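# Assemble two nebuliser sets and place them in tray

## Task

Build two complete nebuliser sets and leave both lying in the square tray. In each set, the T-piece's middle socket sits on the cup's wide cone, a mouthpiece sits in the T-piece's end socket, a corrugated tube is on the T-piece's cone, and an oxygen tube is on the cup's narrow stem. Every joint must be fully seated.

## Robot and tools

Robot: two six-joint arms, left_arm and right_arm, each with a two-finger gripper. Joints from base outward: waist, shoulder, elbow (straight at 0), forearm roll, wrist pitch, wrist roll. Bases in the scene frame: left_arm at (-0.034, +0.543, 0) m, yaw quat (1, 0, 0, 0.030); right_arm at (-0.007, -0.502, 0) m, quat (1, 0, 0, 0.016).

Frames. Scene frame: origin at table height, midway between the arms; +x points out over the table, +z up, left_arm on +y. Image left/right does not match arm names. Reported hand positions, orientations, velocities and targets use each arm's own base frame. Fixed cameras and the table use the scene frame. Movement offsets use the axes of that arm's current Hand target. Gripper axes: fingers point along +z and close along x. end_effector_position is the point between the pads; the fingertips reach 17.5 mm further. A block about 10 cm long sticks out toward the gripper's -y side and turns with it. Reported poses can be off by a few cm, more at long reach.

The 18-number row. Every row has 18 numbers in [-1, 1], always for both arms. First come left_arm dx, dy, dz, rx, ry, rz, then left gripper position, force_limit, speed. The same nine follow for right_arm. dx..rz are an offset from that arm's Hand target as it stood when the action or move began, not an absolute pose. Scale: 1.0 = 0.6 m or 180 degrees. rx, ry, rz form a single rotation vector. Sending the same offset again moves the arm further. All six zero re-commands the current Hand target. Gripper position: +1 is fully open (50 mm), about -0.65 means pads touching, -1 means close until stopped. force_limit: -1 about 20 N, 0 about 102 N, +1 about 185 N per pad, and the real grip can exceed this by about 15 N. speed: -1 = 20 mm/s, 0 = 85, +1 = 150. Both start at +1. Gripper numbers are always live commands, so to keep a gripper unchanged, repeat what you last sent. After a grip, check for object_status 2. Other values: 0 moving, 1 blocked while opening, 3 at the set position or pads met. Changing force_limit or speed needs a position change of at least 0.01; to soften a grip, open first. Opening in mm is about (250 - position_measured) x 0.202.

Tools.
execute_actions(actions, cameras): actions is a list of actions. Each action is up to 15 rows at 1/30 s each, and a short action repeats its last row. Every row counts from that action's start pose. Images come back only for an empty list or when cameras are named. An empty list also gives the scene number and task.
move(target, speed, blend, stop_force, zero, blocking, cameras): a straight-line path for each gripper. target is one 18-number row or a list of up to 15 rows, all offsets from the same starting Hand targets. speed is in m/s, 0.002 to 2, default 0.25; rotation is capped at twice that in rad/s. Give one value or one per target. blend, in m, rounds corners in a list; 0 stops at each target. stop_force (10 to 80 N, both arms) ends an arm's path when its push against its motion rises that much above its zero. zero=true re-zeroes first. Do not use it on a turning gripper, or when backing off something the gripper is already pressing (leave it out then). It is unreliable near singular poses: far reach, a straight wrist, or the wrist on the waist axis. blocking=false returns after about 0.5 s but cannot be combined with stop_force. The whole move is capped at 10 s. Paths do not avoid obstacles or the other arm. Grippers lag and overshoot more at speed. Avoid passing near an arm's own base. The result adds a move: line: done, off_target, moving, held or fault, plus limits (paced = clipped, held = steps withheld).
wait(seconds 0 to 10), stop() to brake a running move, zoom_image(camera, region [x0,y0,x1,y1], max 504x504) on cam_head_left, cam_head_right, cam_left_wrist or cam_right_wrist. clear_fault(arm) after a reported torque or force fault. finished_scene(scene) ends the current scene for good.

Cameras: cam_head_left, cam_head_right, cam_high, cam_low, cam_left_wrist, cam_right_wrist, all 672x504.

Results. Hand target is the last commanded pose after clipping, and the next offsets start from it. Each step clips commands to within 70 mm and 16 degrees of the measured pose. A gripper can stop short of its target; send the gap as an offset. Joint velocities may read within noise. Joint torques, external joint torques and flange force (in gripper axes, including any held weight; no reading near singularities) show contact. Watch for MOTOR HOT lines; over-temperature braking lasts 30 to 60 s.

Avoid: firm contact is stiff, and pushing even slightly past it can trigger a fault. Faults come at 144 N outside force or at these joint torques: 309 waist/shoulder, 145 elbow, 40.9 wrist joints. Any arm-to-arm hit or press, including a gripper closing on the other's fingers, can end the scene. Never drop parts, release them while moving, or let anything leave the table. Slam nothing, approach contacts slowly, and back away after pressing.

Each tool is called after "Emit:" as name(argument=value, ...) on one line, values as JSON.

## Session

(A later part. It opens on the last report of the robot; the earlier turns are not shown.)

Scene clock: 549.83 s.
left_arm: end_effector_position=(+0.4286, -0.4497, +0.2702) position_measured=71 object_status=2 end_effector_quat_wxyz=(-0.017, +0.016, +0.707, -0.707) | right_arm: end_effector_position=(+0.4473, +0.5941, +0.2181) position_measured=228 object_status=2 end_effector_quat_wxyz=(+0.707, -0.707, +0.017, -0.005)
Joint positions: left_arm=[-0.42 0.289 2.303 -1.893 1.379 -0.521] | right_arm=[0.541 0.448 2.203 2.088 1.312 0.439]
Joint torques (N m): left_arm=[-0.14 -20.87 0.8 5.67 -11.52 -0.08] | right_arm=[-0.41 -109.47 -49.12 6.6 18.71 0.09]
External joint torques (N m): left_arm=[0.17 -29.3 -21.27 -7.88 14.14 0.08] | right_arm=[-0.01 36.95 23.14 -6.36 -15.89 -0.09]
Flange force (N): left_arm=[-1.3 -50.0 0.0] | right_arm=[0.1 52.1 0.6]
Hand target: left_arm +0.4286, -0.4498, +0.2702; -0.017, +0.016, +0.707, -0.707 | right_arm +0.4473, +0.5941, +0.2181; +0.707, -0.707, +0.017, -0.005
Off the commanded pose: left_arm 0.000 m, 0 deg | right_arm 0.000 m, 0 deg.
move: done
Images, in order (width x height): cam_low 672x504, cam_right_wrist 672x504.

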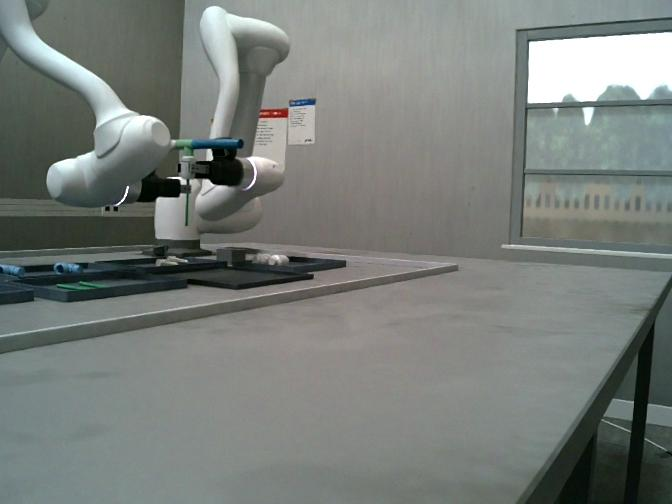

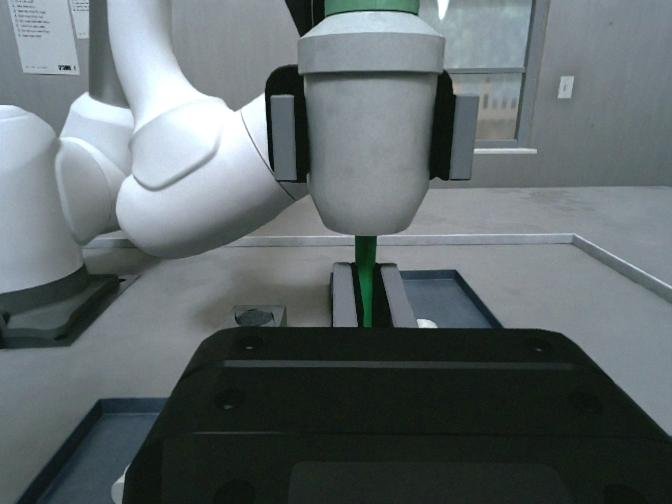

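Emit:
move(target=[[0, 0, 0, 0, 0, 0, -0.97, 1, -0.6, 0, 0.0017, 0, 0, 0, 0, -1, 0.2, -0.6], [0, 0, 0, 0, 0, 0, -0.97, 1, -0.6, 0, 0.0017, 0, 0, 0, 0, 0.1, 1, -0.6], [0, 0, 0, 0, 0, 0, -0.97, 1, -0.6, 0, 0.0017, -0.2, 0, 0, 0, 0.1, 1, -0.6], [-0.1628, 0, 0.1215, 0, 0, 0, -0.97, 1, -0.6, -0.0248, -0.1358, -0.7415, 0, 0, 0, 0.1, 1, -0.6], [-0.1628, 0, 0.1215, -0.5622, 0, 0, -0.97, 1, -0.6, -0.0248, -0.1358, -0.7415, 0, 0, 0, 0.1, 1, -0.6], [-0.1628, 0.3333, 0.1215, -0.5622, 0, 0, -0.97, 1, -0.6, -0.0248, -0.1358, -0.7415, 0, 0, 0, 0.1, 1, -0.6]], speed=[0.05, 0.05, 0.2, 0.4, 0.45, 0.2], blend=[0, 0, 0.01, 0.01, 0.01, 0], cameras=["cam_left_wrist", "cam_right_wrist", "cam_head_left", "cam_head_right"])

Scene clock: 600.53 s.
left_arm: end_effector_position=(+0.5224, -0.5271, +0.0701) position_measured=71 object_status=2 end_effector_quat_wxyz=(+0.001, +0.023, +0.995, +0.098) | right_arm: end_effector_position=(+0.4199, +0.1498, +0.2999) position_measured=138 object_status=3 end_effector_quat_wxyz=(+0.707, -0.707, +0.017, -0.005)
Joint positions: left_arm=[-0.887 0.554 1.637 0.144 1.103 -2.485] | right_arm=[-0.409 0.19 2.352 1.254 1.78 0.584]
Joint torques (N m): left_arm=[1.62 -93.5 -35.79 4.02 0.02 -0.16] | right_arm=[-2.18 -45.88 -26.37 2.26 2.8 -0.01]
External joint torques (N m): left_arm=[-1.18 2.46 0.24 -0.22 0.38 0.15] | right_arm=[2.13 -1.91 -1.18 0.16 -0.18 0.01]
Flange force (N): left_arm=[-1.1 -3.5 1.2] | right_arm=[1.6 -4.3 5.2]
Hand target: left_arm +0.5223, -0.5271, +0.0700; +0.001, +0.023, +0.995, +0.098 | right_arm +0.4199, +0.1498, +0.2999; +0.707, -0.707, +0.017, -0.005
Off the commanded pose: left_arm 0.000 m, 0 deg | right_arm 0.000 m, 0 deg.
move: done; limits=paced
Images, in order (width x height): cam_head_left 672x504, cam_head_right 672x504, cam_left_wrist 672x504, cam_right_wrist 672x504.

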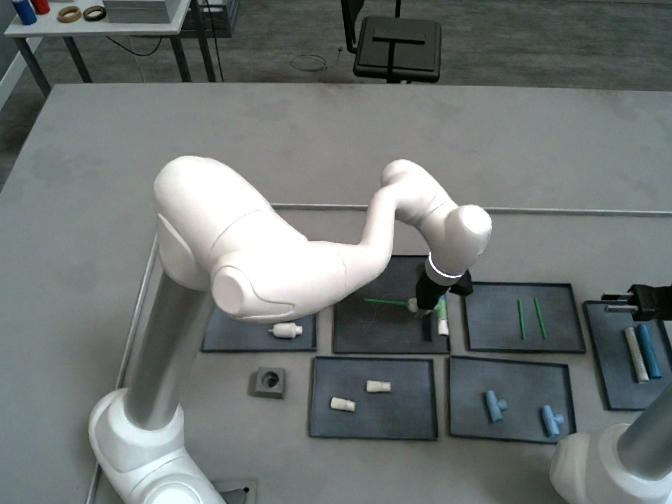

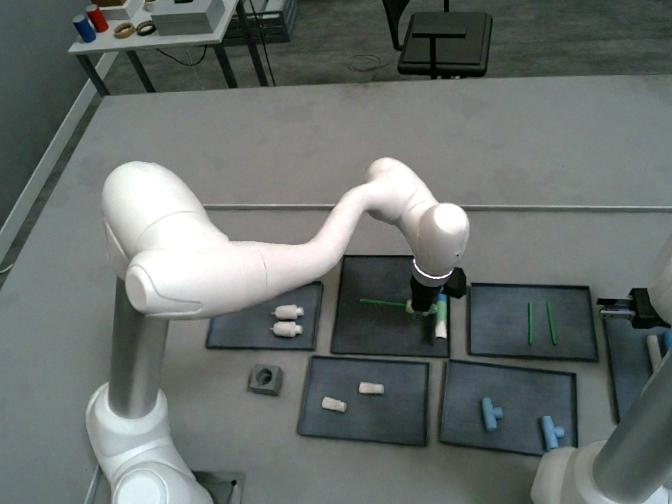

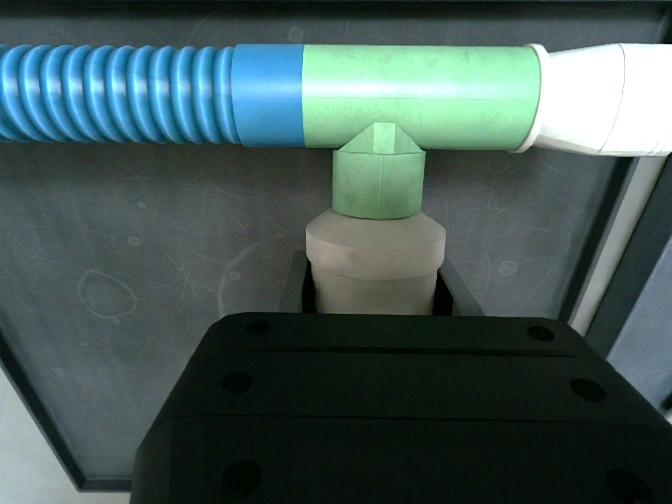

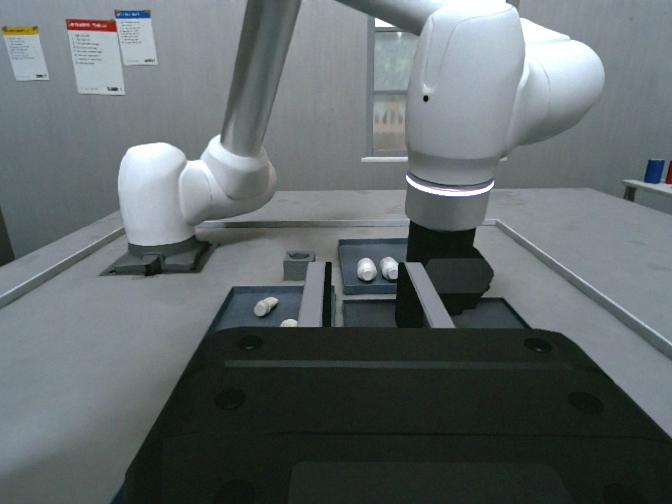

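Emit:
move(target=[[0, -0.0104, 0.0523, 0, 0, 0, -0.97, 1, -0.6, 0, 0, 0, 0, 0, 0, 0.1, 1, -0.6], [0, -0.0146, 0.0736, 0, 0, 0, -0.97, 1, -0.6, 0, 0, 0, 0, 0, 0, 0.1, 1, -0.6]], speed=[0.08, 0.01], stop_force=10, cameras=["cam_left_wrist"])

Scene clock: 610.17 s.
left_arm: end_effector_position=(+0.5223, -0.5271, +0.0295) position_measured=71 object_status=2 end_effector_quat_wxyz=(+0.001, +0.023, +0.995, +0.098) | right_arm: end_effector_position=(+0.4199, +0.1498, +0.2999) position_measured=138 object_status=3 end_effector_quat_wxyz=(+0.707, -0.707, +0.017, -0.005)
Joint positions: left_arm=[-0.887 0.594 1.658 0.149 1.042 -2.496] | right_arm=[-0.409 0.19 2.352 1.254 1.78 0.584]
Joint torques (N m): left_arm=[-1.63 -84.65 -29.85 3.06 -1.22 -0.33] | right_arm=[-2.11 -45.49 -26.39 2.19 2.81 0.05]
External joint torques (N m): left_arm=[2.14 -8 -3.93 0.54 1.63 0.33] | right_arm=[2.1 -2.1 -1.03 0.21 -0.2 -0.05]
Flange force (N): left_arm=[-2.5 4.1 -11.8] | right_arm=[1.1 -4.4 5.4]
Hand target: left_arm +0.5223, -0.5271, +0.0295; +0.001, +0.023, +0.995, +0.098 (not the last commanded pose) | right_arm +0.4199, +0.1498, +0.2999; +0.707, -0.707, +0.017, -0.005
Off the commanded pose: left_arm 0.005 m, 0 deg | right_arm 0.000 m, 0 deg.
move: contact (left_arm); path passed 1 of 2 targets
Images, in order (width x height): cam_left_wrist 672x504.

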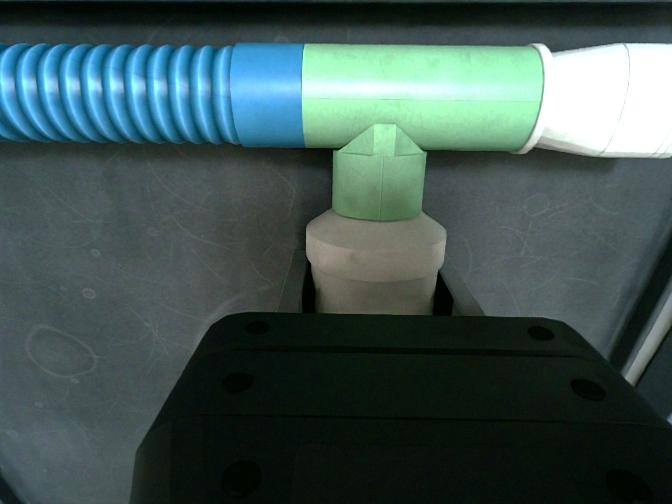

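Emit:
move(target=[0, 0.0002, -0.0008, 0.0103, 0, 0, -0.97, 1, -0.6, 0, 0, 0, 0, 0, 0, 0.1, 1, -0.6], speed=0.05)

Emit:
move(target=[0, -0.0018, 0.0115, 0, 0, 0, -0.97, 1, -0.6, 0, 0, 0, 0, 0, 0, 0.1, 1, -0.6], speed=0.01, stop_force=10)

Scene clock: 621.40 s.
left_arm: end_effector_position=(+0.5223, -0.5271, +0.0300) position_measured=71 object_status=2 end_effector_quat_wxyz=(+0.001, +0.023, +0.996, +0.082) | right_arm: end_effector_position=(+0.4199, +0.1498, +0.2999) position_measured=138 object_status=3 end_effector_quat_wxyz=(+0.707, -0.707, +0.017, -0.005)
Joint positions: left_arm=[-0.879 0.583 1.672 0.127 1.013 -2.477] | right_arm=[-0.409 0.19 2.352 1.254 1.78 0.584]
Joint torques (N m): left_arm=[1.68 -94.68 -34.19 3.84 -0.09 -0.1] | right_arm=[-2.09 -45.69 -26.38 2.18 2.82 -0.03]
External joint torques (N m): left_arm=[-1.57 3.2 0.52 -0.3 0.41 0.1] | right_arm=[2.06 -1.81 -0.97 0.22 -0.21 0.03]
Flange force (N): left_arm=[-0.8 -4.1 2.2] | right_arm=[1.4 -4.0 5.3]
Hand target: left_arm +0.5223, -0.5271, +0.0300; +0.001, +0.023, +0.996, +0.082 | right_arm +0.4199, +0.1498, +0.2999; +0.707, -0.707, +0.017, -0.005
Off the commanded pose: left_arm 0.000 m, 0 deg | right_arm 0.000 m, 0 deg.
move: done

Scene clock: 622.13 s.
left_arm: end_effector_position=(+0.5223, -0.5271, +0.0287) position_measured=71 object_status=2 end_effector_quat_wxyz=(+0.001, +0.023, +0.996, +0.081) | right_arm: end_effector_position=(+0.4199, +0.1498, +0.2999) position_measured=138 object_status=3 end_effector_quat_wxyz=(+0.707, -0.707, +0.017, -0.005)
Joint positions: left_arm=[-0.879 0.584 1.673 0.127 1.01 -2.477] | right_arm=[-0.409 0.19 2.352 1.254 1.78 0.584]
Joint torques (N m): left_arm=[0.84 -80.42 -28.59 3.38 -1.74 -0.21] | right_arm=[-1.87 -46.11 -26.43 2.22 2.8 0.04]
External joint torques (N m): left_arm=[-0.54 -10.97 -5 0.16 2.06 0.21] | right_arm=[1.68 -1.41 -1 0.21 -0.19 -0.04]
Flange force (N): left_arm=[0.9 2.6 -16.5] | right_arm=[1.5 -3.1 4.2]
Hand target: left_arm +0.5223, -0.5271, +0.0287; +0.001, +0.023, +0.996, +0.081 (not the last commanded pose) | right_arm +0.4199, +0.1498, +0.2999; +0.707, -0.707, +0.017, -0.005
Off the commanded pose: left_arm 0.006 m, 0 deg | right_arm 0.000 m, 0 deg.
move: contact (left_arm)

Emit:
move(target=[[0, 0.0001, -0.0008, 0, 0, 0, -0.97, 1, -0.6, 0, 0, 0, 0, 0, 0, 0.1, 1, -0.6], [0, 0.0001, -0.0008, 0, 0, 0, 0.9, 1, -0.7, 0, 0, 0, 0, 0, 0, 0.45, 1, -0.6], [0, 0.0001, -0.05, 0, 0, 0, 0.9, 1, -0.7, 0, 0, 0, 0, 0, 0, 0.45, 1, -0.6], [0, 0.0001, -0.25, 0, 0, 0, 0.9, 1, -0.7, -0.1052, 0.0183, 0.1718, -0.1904, 0.1937, 0.1905, 0.45, 1, -0.6], [0.0135, 0.5976, -0.2753, 0.0741, 0, -0.0178, 0.9, 1, -0.7, -0.209, 0.0867, 0.3442, -0.3808, 0.3873, 0.3809, 0.45, 1, -0.6], [0.0165, 0.635, -0.05, 0.0741, 0, -0.0178, 0.9, 1, -0.7, -0.209, 0.0867, 0.3442, -0.3808, 0.3873, 0.3809, 0.45, 1, -0.6]], speed=[0.05, 0.05, 0.06, 0.45, 0.45, 0.25], blend=[0, 0, 0.005, 0.03, 0.03, 0], cameras=["cam_left_wrist", "cam_right_wrist", "cam_head_left"])

Scene clock: 658.30 s.
left_arm: end_effector_position=(+0.5300, -0.1560, +0.1202) position_measured=18 object_status=3 end_effector_quat_wxyz=(+0.000, -0.004, +0.999, -0.035) | right_arm: end_effector_position=(+0.3001, +0.3602, +0.2500) position_measured=85 object_status=3 end_effector_quat_wxyz=(+0.000, +0.696, -0.718, +0.000)
Joint positions: left_arm=[-0.314 0.181 2.072 -0.087 0.868 -1.838] | right_arm=[0.802 -0.067 2.063 0 1.146 3.975]
Joint torques (N m): left_arm=[1.65 -54.25 -33.94 3.41 -0.51 -0.16] | right_arm=[-2.28 -31.32 -38.82 3.73 0.09 0.04]
External joint torques (N m): left_arm=[-1.65 1.74 0.35 -0.27 0.42 0.16] | right_arm=[2.26 -1.88 -1.55 0.23 -0.15 -0.04]
Flange force (N): left_arm=[-1.1 -2.9 1.8] | right_arm=[-2.6 4.0 -3.1]
Hand target: left_arm +0.5300, -0.1560, +0.1201; +0.000, -0.004, +0.999, -0.035 | right_arm +0.3001, +0.3602, +0.2500; +0.000, +0.696, -0.718, +0.000
Off the commanded pose: left_arm 0.000 m, 0 deg | right_arm 0.000 m, 0 deg.
move: done
Images, in order (width x height): cam_head_left 672x504, cam_left_wrist 672x504, cam_right_wrist 672x504.

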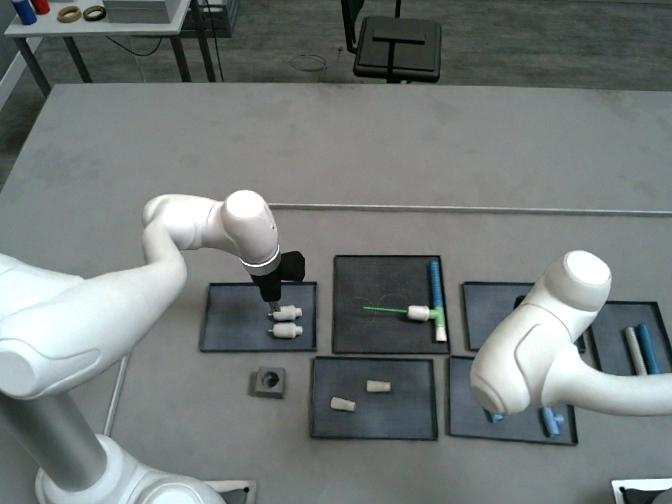

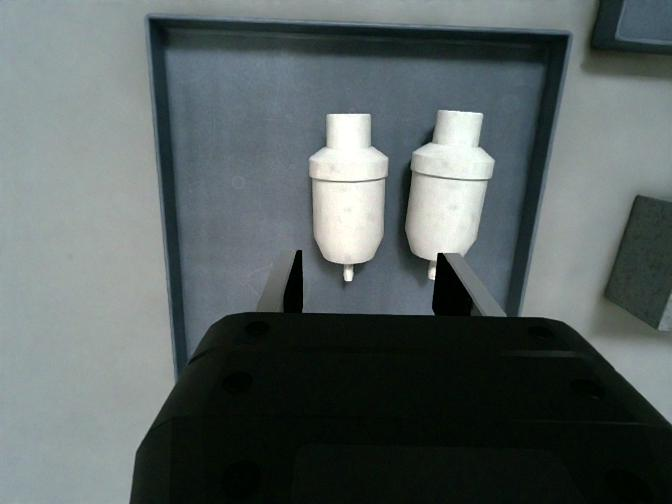

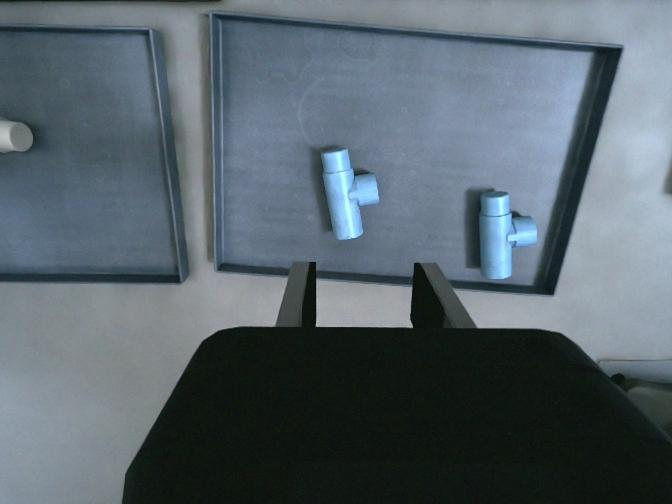

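Emit:
move(target=[-0.0088, -0.0164, 0.0966, 0, 0, -0.0028, 0.74, 1, -0.7, -0.0017, 0.0447, 0.25, 0, 0, -0.0517, 0.45, 1, -0.6], speed=0.25, cameras=["cam_left_wrist", "cam_right_wrist"])

Scene clock: 683.70 s.
left_arm: end_effector_position=(+0.5354, -0.1698, +0.0630) position_measured=42 object_status=3 end_effector_quat_wxyz=(+0.000, -0.009, +0.999, -0.035) | right_arm: end_effector_position=(+0.2734, +0.3621, +0.1001) position_measured=85 object_status=3 end_effector_quat_wxyz=(+0.000, +0.752, -0.659, +0.000)
Joint positions: left_arm=[-0.335 0.265 2.099 -0.096 0.756 -1.854] | right_arm=[0.848 0.069 2.25 0 0.822 3.858]
Joint torques (N m): left_arm=[1.56 -60.28 -30.47 3.1 -0.49 -0.17] | right_arm=[-2.18 -38.18 -31.21 2.89 0.13 0.01]
External joint torques (N m): left_arm=[-1.95 2.75 0.09 -0.27 0.4 0.17] | right_arm=[2.2 -1.97 -1.35 0.31 -0.19 -0.01]
Flange force (N): left_arm=[-2.4 -3.8 3.3] | right_arm=[-3.1 3.7 -3.5]
Hand target: left_arm +0.5354, -0.1698, +0.0630; +0.000, -0.009, +0.999, -0.035 | right_arm +0.2733, +0.3621, +0.1000; +0.000, +0.752, -0.659, +0.000
Off the commanded pose: left_arm 0.000 m, 0 deg | right_arm 0.000 m, 0 deg.
move: done
Images, in order (width x height): cam_left_wrist 672x504, cam_right_wrist 672x504.

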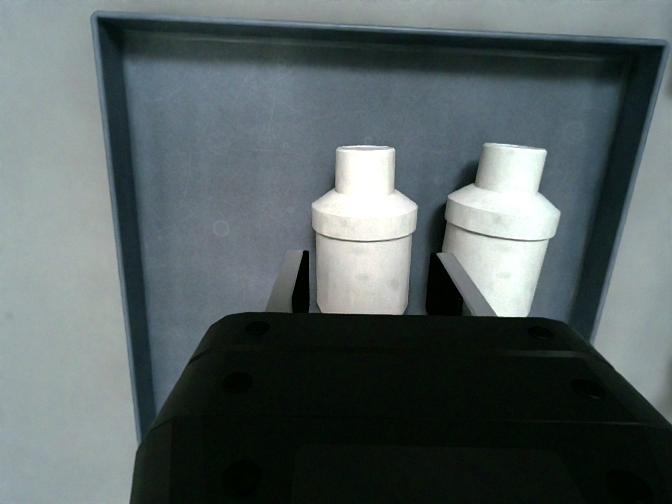

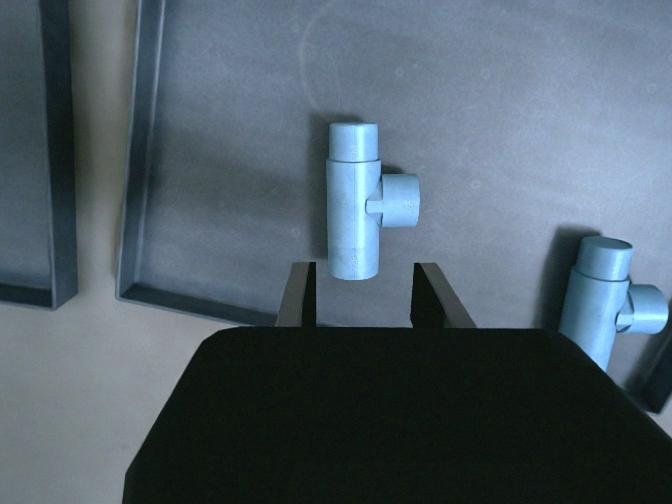

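Emit:
move(target=[[-0.0012, 0.0046, 0.0657, 0, 0, 0, 0.74, 1, -0.7, -0.0017, 0.0087, 0.1258, 0, 0, -0.003, 0.45, 1, -0.6], [-0.0012, 0.0046, 0.0657, 0, 0, 0, -0.97, 1, -0.6, -0.0017, 0.0087, 0.1258, 0, 0, -0.003, -1, 1, -0.6], [-0.0012, -0.014, -0.2004, 0, 0, 0, -0.97, 1, -0.6, -0.0017, 0.0087, -0.1242, 0, 0, -0.003, -1, 1, -0.6], [0.1868, -0.4863, -0.312, 0.4774, 0.0167, 0.0152, -0.97, 1, -0.6, -0.1428, -0.1647, -0.3833, 0.0205, -0.2494, 0.0204, -1, 1, -0.6], [0.1868, -0.4863, -0.312, 0.4774, 0.0167, 0.0152, -0.97, 1, -0.6, -0.3598, -0.3013, -0.42, 0.0409, -0.4988, 0.0408, -1, 1, -0.6]], speed=[0.08, 0.08, 0.2, 0.4, 0.35], blend=[0, 0, 0.03, 0.01, 0], cameras=["cam_left_wrist", "cam_right_wrist"])

Emit:
zoom_image(camera="cam_left_wrist", region=[290, 0, 470, 300])

Emit:
zoom_image(camera="cam_right_wrist", region=[320, 100, 672, 360])

Scene clock: 727.03 s.
left_arm: end_effector_position=(+0.4283, -0.4497, +0.2701) position_measured=71 object_status=2 end_effector_quat_wxyz=(-0.017, +0.016, +0.707, -0.707) | right_arm: end_effector_position=(+0.4243, +0.5997, +0.3521) position_measured=136 object_status=2 end_effector_quat_wxyz=(+0.508, -0.492, +0.508, +0.492)
Joint positions: left_arm=[-0.42 0.289 2.303 -1.893 1.379 -0.52] | right_arm=[0.574 0.215 2.169 2.038 1.169 2.231]
Joint torques (N m): left_arm=[1.73 -52.25 -20.39 -1.7 2.32 -0.15] | right_arm=[-2.07 -56.58 -33.72 0.28 2.68 -0.02]
External joint torques (N m): left_arm=[-1.49 2.13 -0.01 -0.49 0.3 0.15] | right_arm=[1.87 -1.02 -1.35 0.08 -0.25 -0.06]
Flange force (N): left_arm=[-0.7 4.7 4.2] | right_arm=[-2.4 1.5 4.0]
Hand target: left_arm +0.4283, -0.4497, +0.2701; -0.017, +0.016, +0.707, -0.707 | right_arm +0.4243, +0.5997, +0.3521; +0.508, -0.492, +0.508, +0.492
Off the commanded pose: left_arm 0.000 m, 0 deg | right_arm 0.000 m, 0 deg.
move: done
Images, in order (width x height): cam_left_wrist 672x504, cam_right_wrist 672x504.

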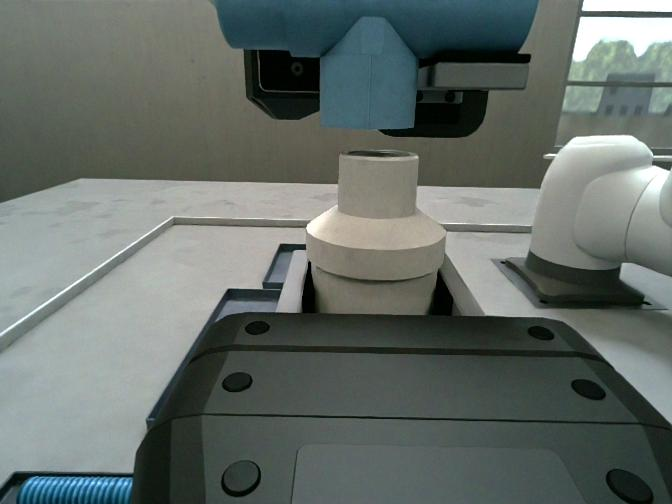

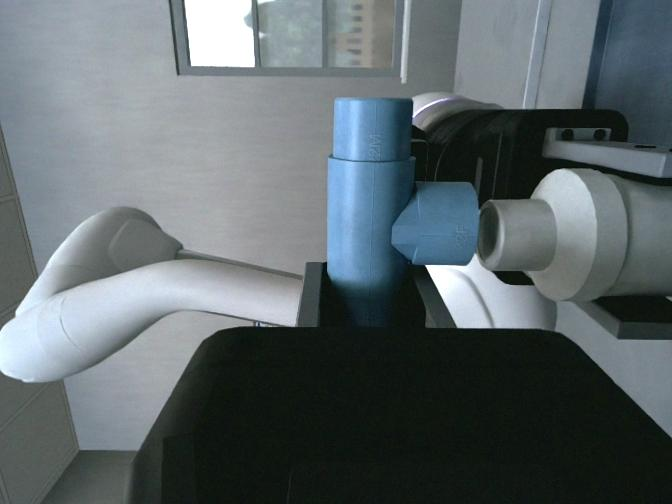

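Scaled by 1.680 from the camera's 672x504 image, which has a finer 960x720 frame.

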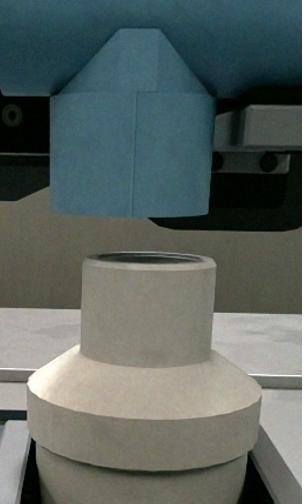

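Scaled by 1.432 from the camera's 672x504 image, which has a finer 960x720 frame.

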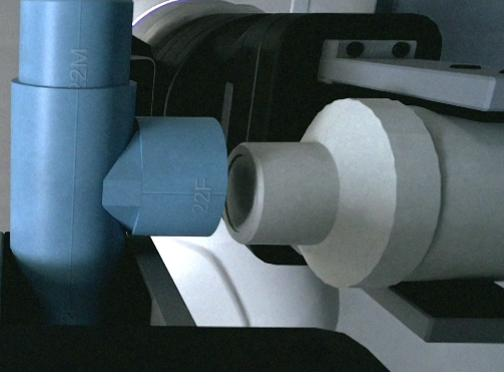

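Emit:
move(target=[[0, 0, 0, 0, 0, 0, -0.97, 1, -0.6, 0.002, 0.0057, 0, 0, 0, 0, -1, 1, -0.6], [0, 0, 0, 0, 0, 0, -0.97, 1, -0.6, 0.0168, 0.0057, 0, 0, 0, 0, -1, 1, -0.6], [0, 0, 0, 0, 0, 0, -0.97, 1, -0.6, 0.0385, 0.0057, 0, 0, 0, 0, -1, 1, -0.6]], speed=[0.05, 0.04, 0.015], stop_force=18, cameras=["cam_left_wrist", "cam_right_wrist"])

Emit:
zoom_image(camera="cam_left_wrist", region=[290, 40, 470, 300])

Emit:
zoom_image(camera="cam_right_wrist", region=[320, 100, 672, 360])

Scene clock: 740.23 s.
left_arm: end_effector_position=(+0.4283, -0.4497, +0.2701) position_measured=71 object_status=2 end_effector_quat_wxyz=(-0.017, +0.016, +0.707, -0.707) | right_arm: end_effector_position=(+0.4209, +0.5999, +0.3321) position_measured=136 object_status=2 end_effector_quat_wxyz=(+0.508, -0.492, +0.508, +0.492)
Joint positions: left_arm=[-0.42 0.289 2.303 -1.893 1.379 -0.52] | right_arm=[0.578 0.241 2.187 2.057 1.187 2.187]
Joint torques (N m): left_arm=[0.12 -66.94 -23.21 -1.94 9.36 0.22] | right_arm=[-12.41 -41.45 -22.8 -0.72 -5.21 0.19]
External joint torques (N m): left_arm=[-0.16 16.85 2.9 -0.25 -6.73 -0.22] | right_arm=[12.05 -17.17 -10.86 1.03 7.71 -0.27]
Flange force (N): left_arm=[-11.9 27.2 11.9] | right_arm=[-23.5 13.2 10.8]
Hand target: left_arm +0.4283, -0.4497, +0.2701; -0.017, +0.016, +0.707, -0.707 | right_arm +0.4209, +0.5999, +0.3321; +0.508, -0.492, +0.508, +0.492 (not the last commanded pose)
Off the commanded pose: left_arm 0.000 m, 0 deg | right_arm 0.003 m, 0 deg.
move: contact (right_arm); path passed 2 of 3 targets
Images, in order (width x height): cam_left_wrist 672x504, cam_right_wrist 672x504.

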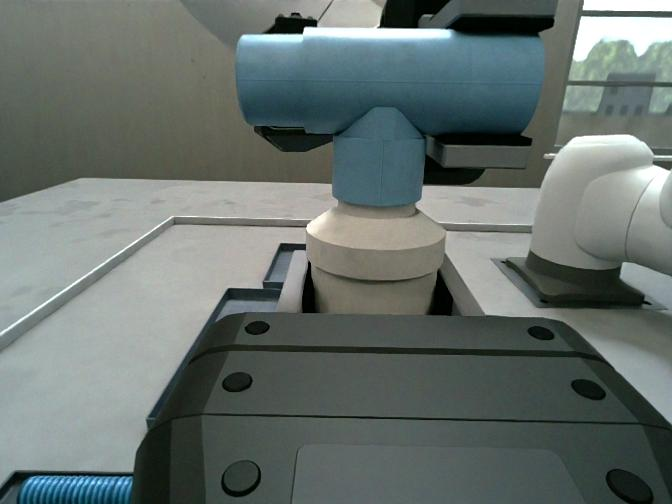

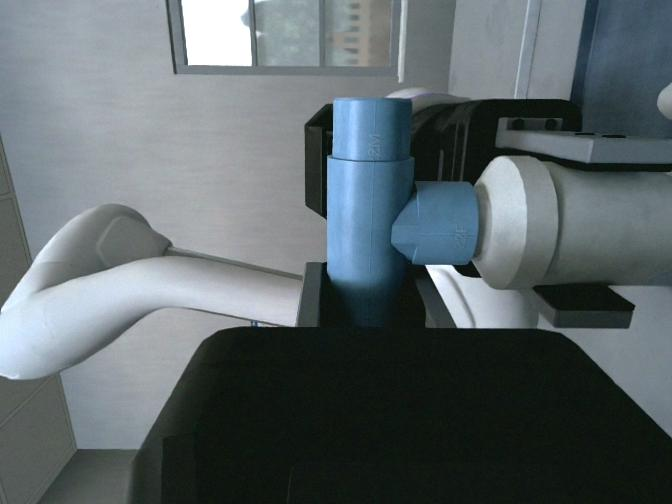

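Scaled by 1.938 from the camera's 672x504 image, which has a finer 960x720 frame.

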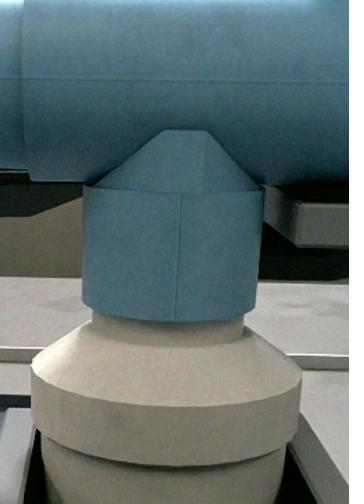

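Scaled by 1.432 from the camera's 672x504 image, which has a finer 960x720 frame.

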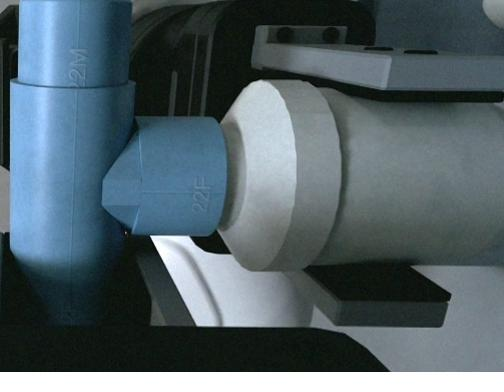

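Emit:
move(target=[[0, 0, 0, 0, 0, 0, -0.97, 1, -0.6, 0.0018, 0.0013, 0.0033, 0.02222, 0, 0, -1, 1, -0.6], [0, 0, 0, 0, 0, 0, -0.97, 1, -0.6, 0.0036, -0.0005, -0.0021, -0.02222, 0, 0, -1, 1, -0.6], [0, 0, 0, 0, 0, 0, -0.97, 1, -0.6, 0.005, 0.0014, 0.0034, 0.02222, 0, 0, -1, 1, -0.6], [0, 0, 0, 0, 0, 0, -0.97, 1, -0.6, 0.0058, 0.0006, 0.0008, 0, 0, 0, -1, 1, -0.6]], speed=0.06, cameras=["cam_left_wrist", "cam_right_wrist"])

Emit:
zoom_image(camera="cam_right_wrist", region=[380, 160, 580, 310])

Scene clock: 750.53 s.
left_arm: end_effector_position=(+0.4283, -0.4497, +0.2701) position_measured=71 object_status=2 end_effector_quat_wxyz=(-0.017, +0.016, +0.707, -0.707) | right_arm: end_effector_position=(+0.4205, +0.6004, +0.3287) position_measured=136 object_status=2 end_effector_quat_wxyz=(+0.508, -0.492, +0.508, +0.492)
Joint positions: left_arm=[-0.42 0.289 2.303 -1.893 1.379 -0.52] | right_arm=[0.579 0.246 2.189 2.061 1.19 2.18]
Joint torques (N m): left_arm=[3.74 -73.5 -28.43 -3.87 11.97 -0.13] | right_arm=[-11.33 -33.81 -13.46 -3.95 -7.68 0.4]
External joint torques (N m): left_arm=[-3.74 23.52 8.03 1.67 -9.35 0.13] | right_arm=[11.32 -26.19 -20.18 4.21 10.23 -0.48]
Flange force (N): left_arm=[-8.3 39.9 18.0] | right_arm=[-37.6 10.8 14.6]
Hand target: left_arm +0.4283, -0.4497, +0.2701; -0.017, +0.016, +0.707, -0.707 | right_arm +0.4205, +0.6004, +0.3286; +0.508, -0.492, +0.508, +0.492
Off the commanded pose: left_arm 0.000 m, 0 deg | right_arm 0.000 m, 0 deg.
move: done
Images, in order (width x height): cam_left_wrist 672x504, cam_right_wrist 672x504.

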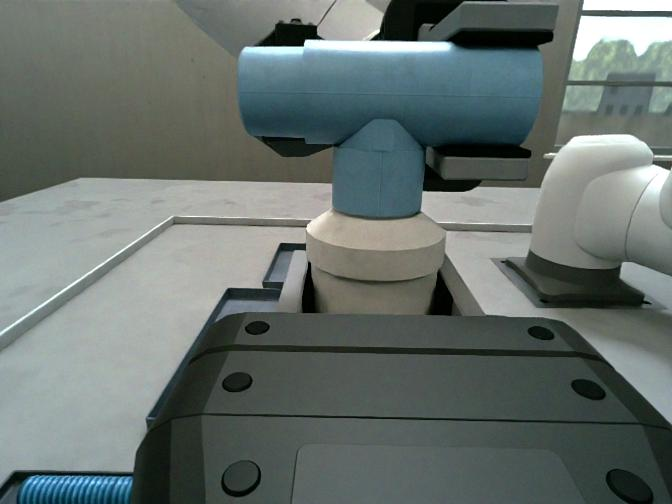

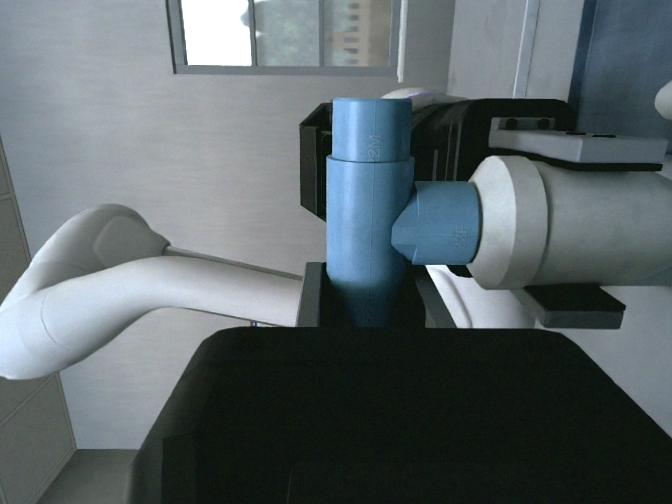

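Scaled by 2.520 from the camera's 672x504 image, which has a finer 960x720 frame.

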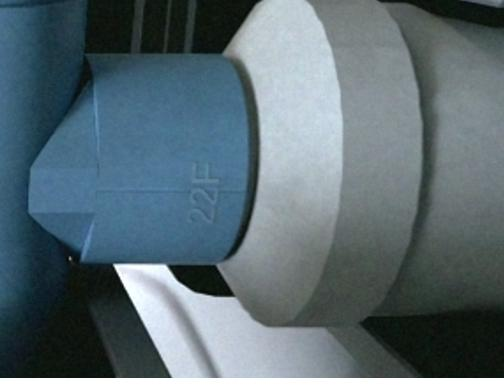

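Emit:
move(target=[[0, 0, 0, 0, 0, 0, -0.97, 1, -0.6, 0.0016, 0.0012, 0.0033, 0.02222, 0, 0, -1, 1, -0.6], [0, 0, 0, 0, 0, 0, -0.97, 1, -0.6, 0.003, -0.0006, -0.0022, -0.02222, 0, 0, -1, 1, -0.6], [0, 0, 0, 0, 0, 0, -0.97, 1, -0.6, 0.004, 0.0013, 0.0034, 0.02222, 0, 0, -1, 1, -0.6], [0, 0, 0, 0, 0, 0, -0.97, 1, -0.6, 0.0042, 0.0005, 0.0006, 0, 0, 0, -1, 1, -0.6]], speed=0.06, cameras=["cam_left_wrist", "cam_right_wrist"])

Emit:
zoom_image(camera="cam_right_wrist", region=[380, 160, 580, 310])

Scene clock: 759.30 s.
left_arm: end_effector_position=(+0.4283, -0.4497, +0.2701) position_measured=71 object_status=2 end_effector_quat_wxyz=(-0.017, +0.016, +0.707, -0.707) | right_arm: end_effector_position=(+0.4203, +0.6007, +0.3261) position_measured=136 object_status=2 end_effector_quat_wxyz=(+0.508, -0.492, +0.508, +0.492)
Joint positions: left_arm=[-0.42 0.289 2.303 -1.893 1.379 -0.52] | right_arm=[0.58 0.25 2.191 2.064 1.192 2.175]
Joint torques (N m): left_arm=[5.28 -85.97 -36.33 -6.69 17.83 -0.62] | right_arm=[-12.13 -18.93 -0.09 -8.01 -13.16 0.61]
External joint torques (N m): left_arm=[-5.18 35.53 15.88 4.49 -15.2 0.62] | right_arm=[12.1 -41.47 -33.37 8.28 15.72 -0.69]
Flange force (N): left_arm=[-7.4 61.3 22.0] | right_arm=[-59.9 10.6 18.3]
Hand target: left_arm +0.4283, -0.4497, +0.2701; -0.017, +0.016, +0.707, -0.707 | right_arm +0.4203, +0.6007, +0.3261; +0.508, -0.492, +0.508, +0.492
Off the commanded pose: left_arm 0.000 m, 0 deg | right_arm 0.000 m, 0 deg.
move: done
Images, in order (width x height): cam_left_wrist 672x504, cam_right_wrist 672x504.

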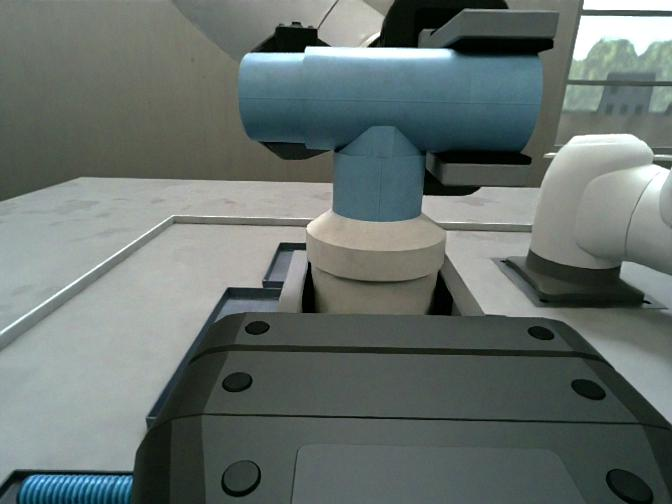

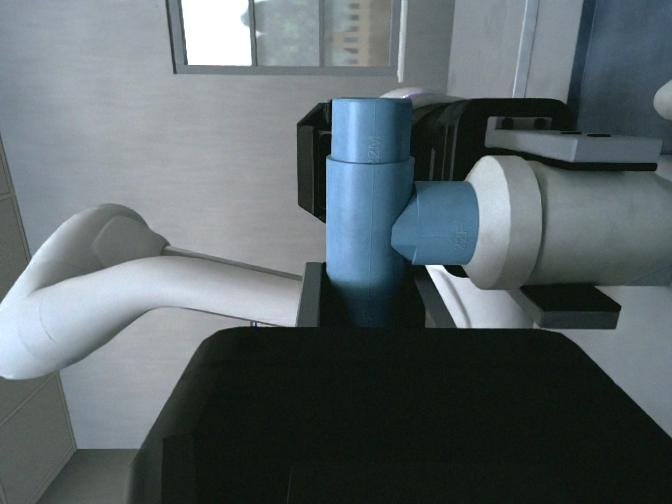

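Scaled by 2.520 from the camera's 672x504 image, which has a finer 960x720 frame.

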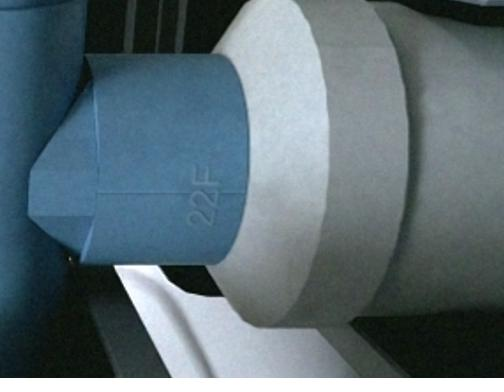

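Emit:
move(target=[[0, 0, 0, 0, 0, 0, -0.97, 1, -0.6, -0.0018, 0, 0.0003, 0, 0, 0, -1, 1, -0.6], [0, 0, 0, 0, 0, 0, -0.97, 1, -0.6, -0.0018, 0, 0.0003, 0, 0, 0, 0.45, 1, -0.6], [0, 0, 0, 0, 0, 0, -0.97, 1, -0.6, -0.0018, 0, -0.1333, 0, 0, 0, 0.45, 1, -0.6], [-0.1667, 0, 0, 0, 0, 0, -0.97, 1, -0.6, 0.0602, 0.0807, -0.1038, 0.19245, 0.19245, 0.19245, 0.45, 1, -0.6], [-0.1667, 0, 0, 0, 0, 0, -0.97, 1, -0.6, 0.2102, 0.1365, 0.0262, 0.3849, 0.3849, 0.3849, 0.45, 1, -0.6]], speed=[0.05, 0.05, 0.15, 0.4, 0.4], blend=[0, 0, 0.01, 0.02, 0], cameras=["cam_left_wrist", "cam_right_wrist"])

Scene clock: 780.67 s.
left_arm: end_effector_position=(+0.5282, -0.4544, +0.2700) position_measured=71 object_status=2 end_effector_quat_wxyz=(-0.017, +0.016, +0.707, -0.707) | right_arm: end_effector_position=(+0.3390, +0.6191, +0.2000) position_measured=85 object_status=3 end_effector_quat_wxyz=(+0.000, +0.016, +1.000, +0.000)
Joint positions: left_arm=[-0.355 0.396 2.123 -1.824 1.393 -0.6] | right_arm=[1.021 0.335 1.695 0 1.111 5.765]
Joint torques (N m): left_arm=[1.72 -65.98 -23.09 -1.86 2.16 -0.16] | right_arm=[-1.96 -73.51 -38.16 3.7 0.27 0.03]
External joint torques (N m): left_arm=[-1.63 2.76 0.17 -0.45 0.33 0.16] | right_arm=[1.7 -1.66 -1.55 0.22 -0.21 -0.03]
Flange force (N): left_arm=[-1.4 4.9 3.7] | right_arm=[1.8 1.7 -2.4]
Hand target: left_arm +0.5282, -0.4544, +0.2700; -0.017, +0.016, +0.707, -0.707 | right_arm +0.3389, +0.6191, +0.2000; +0.000, +0.016, +1.000, +0.000
Off the commanded pose: left_arm 0.000 m, 0 deg | right_arm 0.000 m, 0 deg.
move: done; limits=paced
Images, in order (width x height): cam_left_wrist 672x504, cam_right_wrist 672x504.

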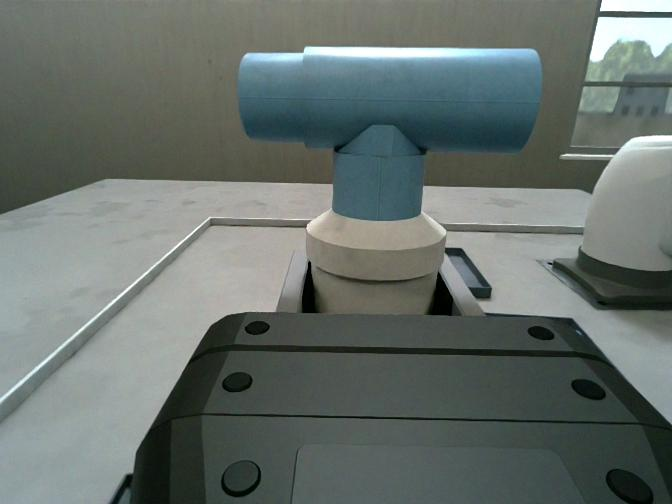

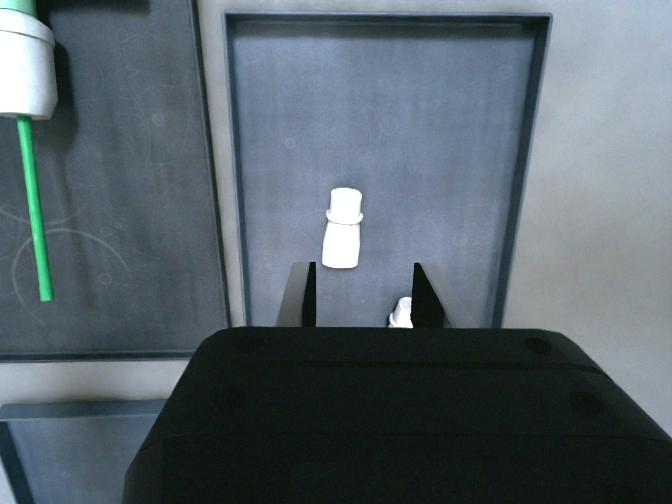

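Emit:
move(target=[0, 0, 0, 0, 0, 0, -0.97, 1, -0.6, -0.0072, 0.0445, 0.1667, 0.0528, 0.001, 0.0222, 0.45, 1, -0.6], speed=0.25, cameras=["cam_right_wrist"])

Scene clock: 787.67 s.
left_arm: end_effector_position=(+0.5282, -0.4544, +0.2700) position_measured=71 object_status=2 end_effector_quat_wxyz=(-0.017, +0.016, +0.707, -0.707) | right_arm: end_effector_position=(+0.3442, +0.6458, +0.1001) position_measured=85 object_status=3 end_effector_quat_wxyz=(-0.003, +0.051, +0.995, -0.082)
Joint positions: left_arm=[-0.355 0.396 2.123 -1.824 1.393 -0.6] | right_arm=[1.061 0.517 1.63 -0.075 1.146 5.911]
Joint torques (N m): left_arm=[1.75 -66.04 -23.03 -1.85 2.16 -0.16] | right_arm=[-2.18 -88.3 -34.99 3.27 0.69 0.01]
External joint torques (N m): left_arm=[-1.92 2.72 0.16 -0.48 0.34 0.16] | right_arm=[2.46 -1.18 -1.35 0.23 -0.15 -0.01]
Flange force (N): left_arm=[-1.2 4.9 4.2] | right_arm=[2.5 2.2 -2.1]
Hand target: left_arm +0.5282, -0.4544, +0.2700; -0.017, +0.016, +0.707, -0.707 | right_arm +0.3441, +0.6457, +0.1000; -0.003, +0.051, +0.995, -0.082
Off the commanded pose: left_arm 0.000 m, 0 deg | right_arm 0.000 m, 0 deg.
move: done
Images, in order (width x height): cam_right_wrist 672x504.

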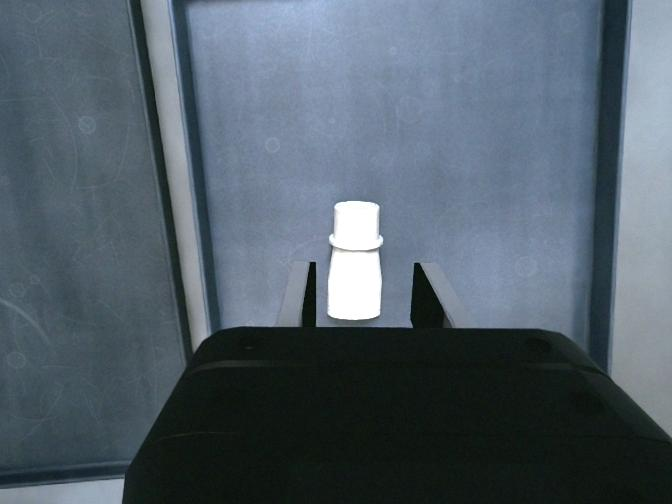

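Emit:
move(target=[[0, 0, 0, 0, 0, 0, -0.97, 1, -0.6, -0.0003, 0.024, 0.1225, 0, 0, 0, 0.45, 1, -0.6], [0, 0, 0, 0, 0, 0, -0.97, 1, -0.6, -0.0003, 0.024, 0.1225, 0, 0, 0, -1, 1, -0.6], [0, 0, 0, 0, 0, 0, -0.97, 1, -0.6, -0.0009, -0.0373, -0.2463, 0, 0, 0, -1, 1, -0.6], [0, 0, 0, 0, 0, 0, -0.97, 1, -0.6, -0.0068, -0.179, -0.3077, -0.2198, -0.2066, -0.188, -1, 1, -0.6], [0.1667, 0, 0, 0, 0, 0, -0.97, 1, -0.6, -0.0107, -0.3018, -0.3338, -0.4396, -0.4132, -0.376, -1, 1, -0.6]], speed=[0.12, 0.12, 0.3, 0.4, 0.4], blend=[0, 0, 0.03, 0.02, 0], cameras=["cam_right_wrist"])

Scene clock: 806.10 s.
left_arm: end_effector_position=(+0.4283, -0.4497, +0.2701) position_measured=71 object_status=2 end_effector_quat_wxyz=(-0.017, +0.016, +0.707, -0.707) | right_arm: end_effector_position=(+0.3350, +0.5003, +0.3274) position_measured=132 object_status=2 end_effector_quat_wxyz=(+0.508, -0.492, +0.508, +0.492)
Joint positions: left_arm=[-0.42 0.289 2.303 -1.893 1.379 -0.52] | right_arm=[0.483 0.073 2.413 -1.15 -1.265 5.302]
Joint torques (N m): left_arm=[1.88 -52.6 -20.55 -1.73 2.3 -0.15] | right_arm=[-2.28 -31.61 -24.49 2.53 -2.45 -0.04]
External joint torques (N m): left_arm=[-2.21 2.37 0.14 -0.48 0.34 0.16] | right_arm=[2.17 -1.72 -0.99 0.19 -0.12 -0.04]
Flange force (N): left_arm=[-0.2 5.3 5.6] | right_arm=[-3.7 3.7 4.6]
Hand target: left_arm +0.4283, -0.4497, +0.2701; -0.017, +0.016, +0.707, -0.707 | right_arm +0.3351, +0.5002, +0.3273; +0.508, -0.492, +0.508, +0.492
Off the commanded pose: left_arm 0.000 m, 0 deg | right_arm 0.000 m, 0 deg.
move: done
Images, in order (width x height): cam_right_wrist 672x504.

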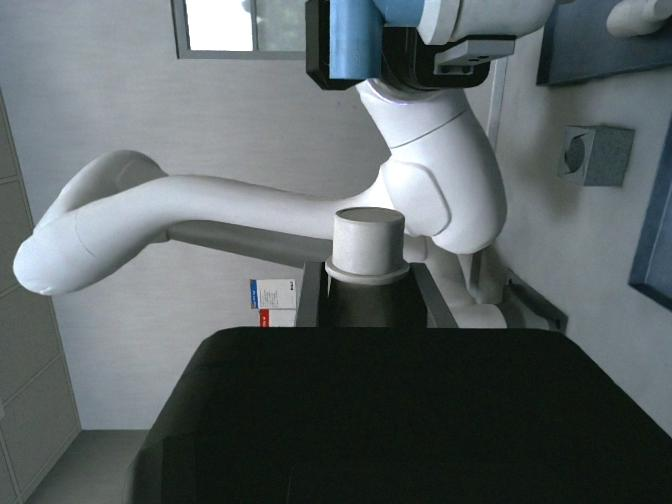

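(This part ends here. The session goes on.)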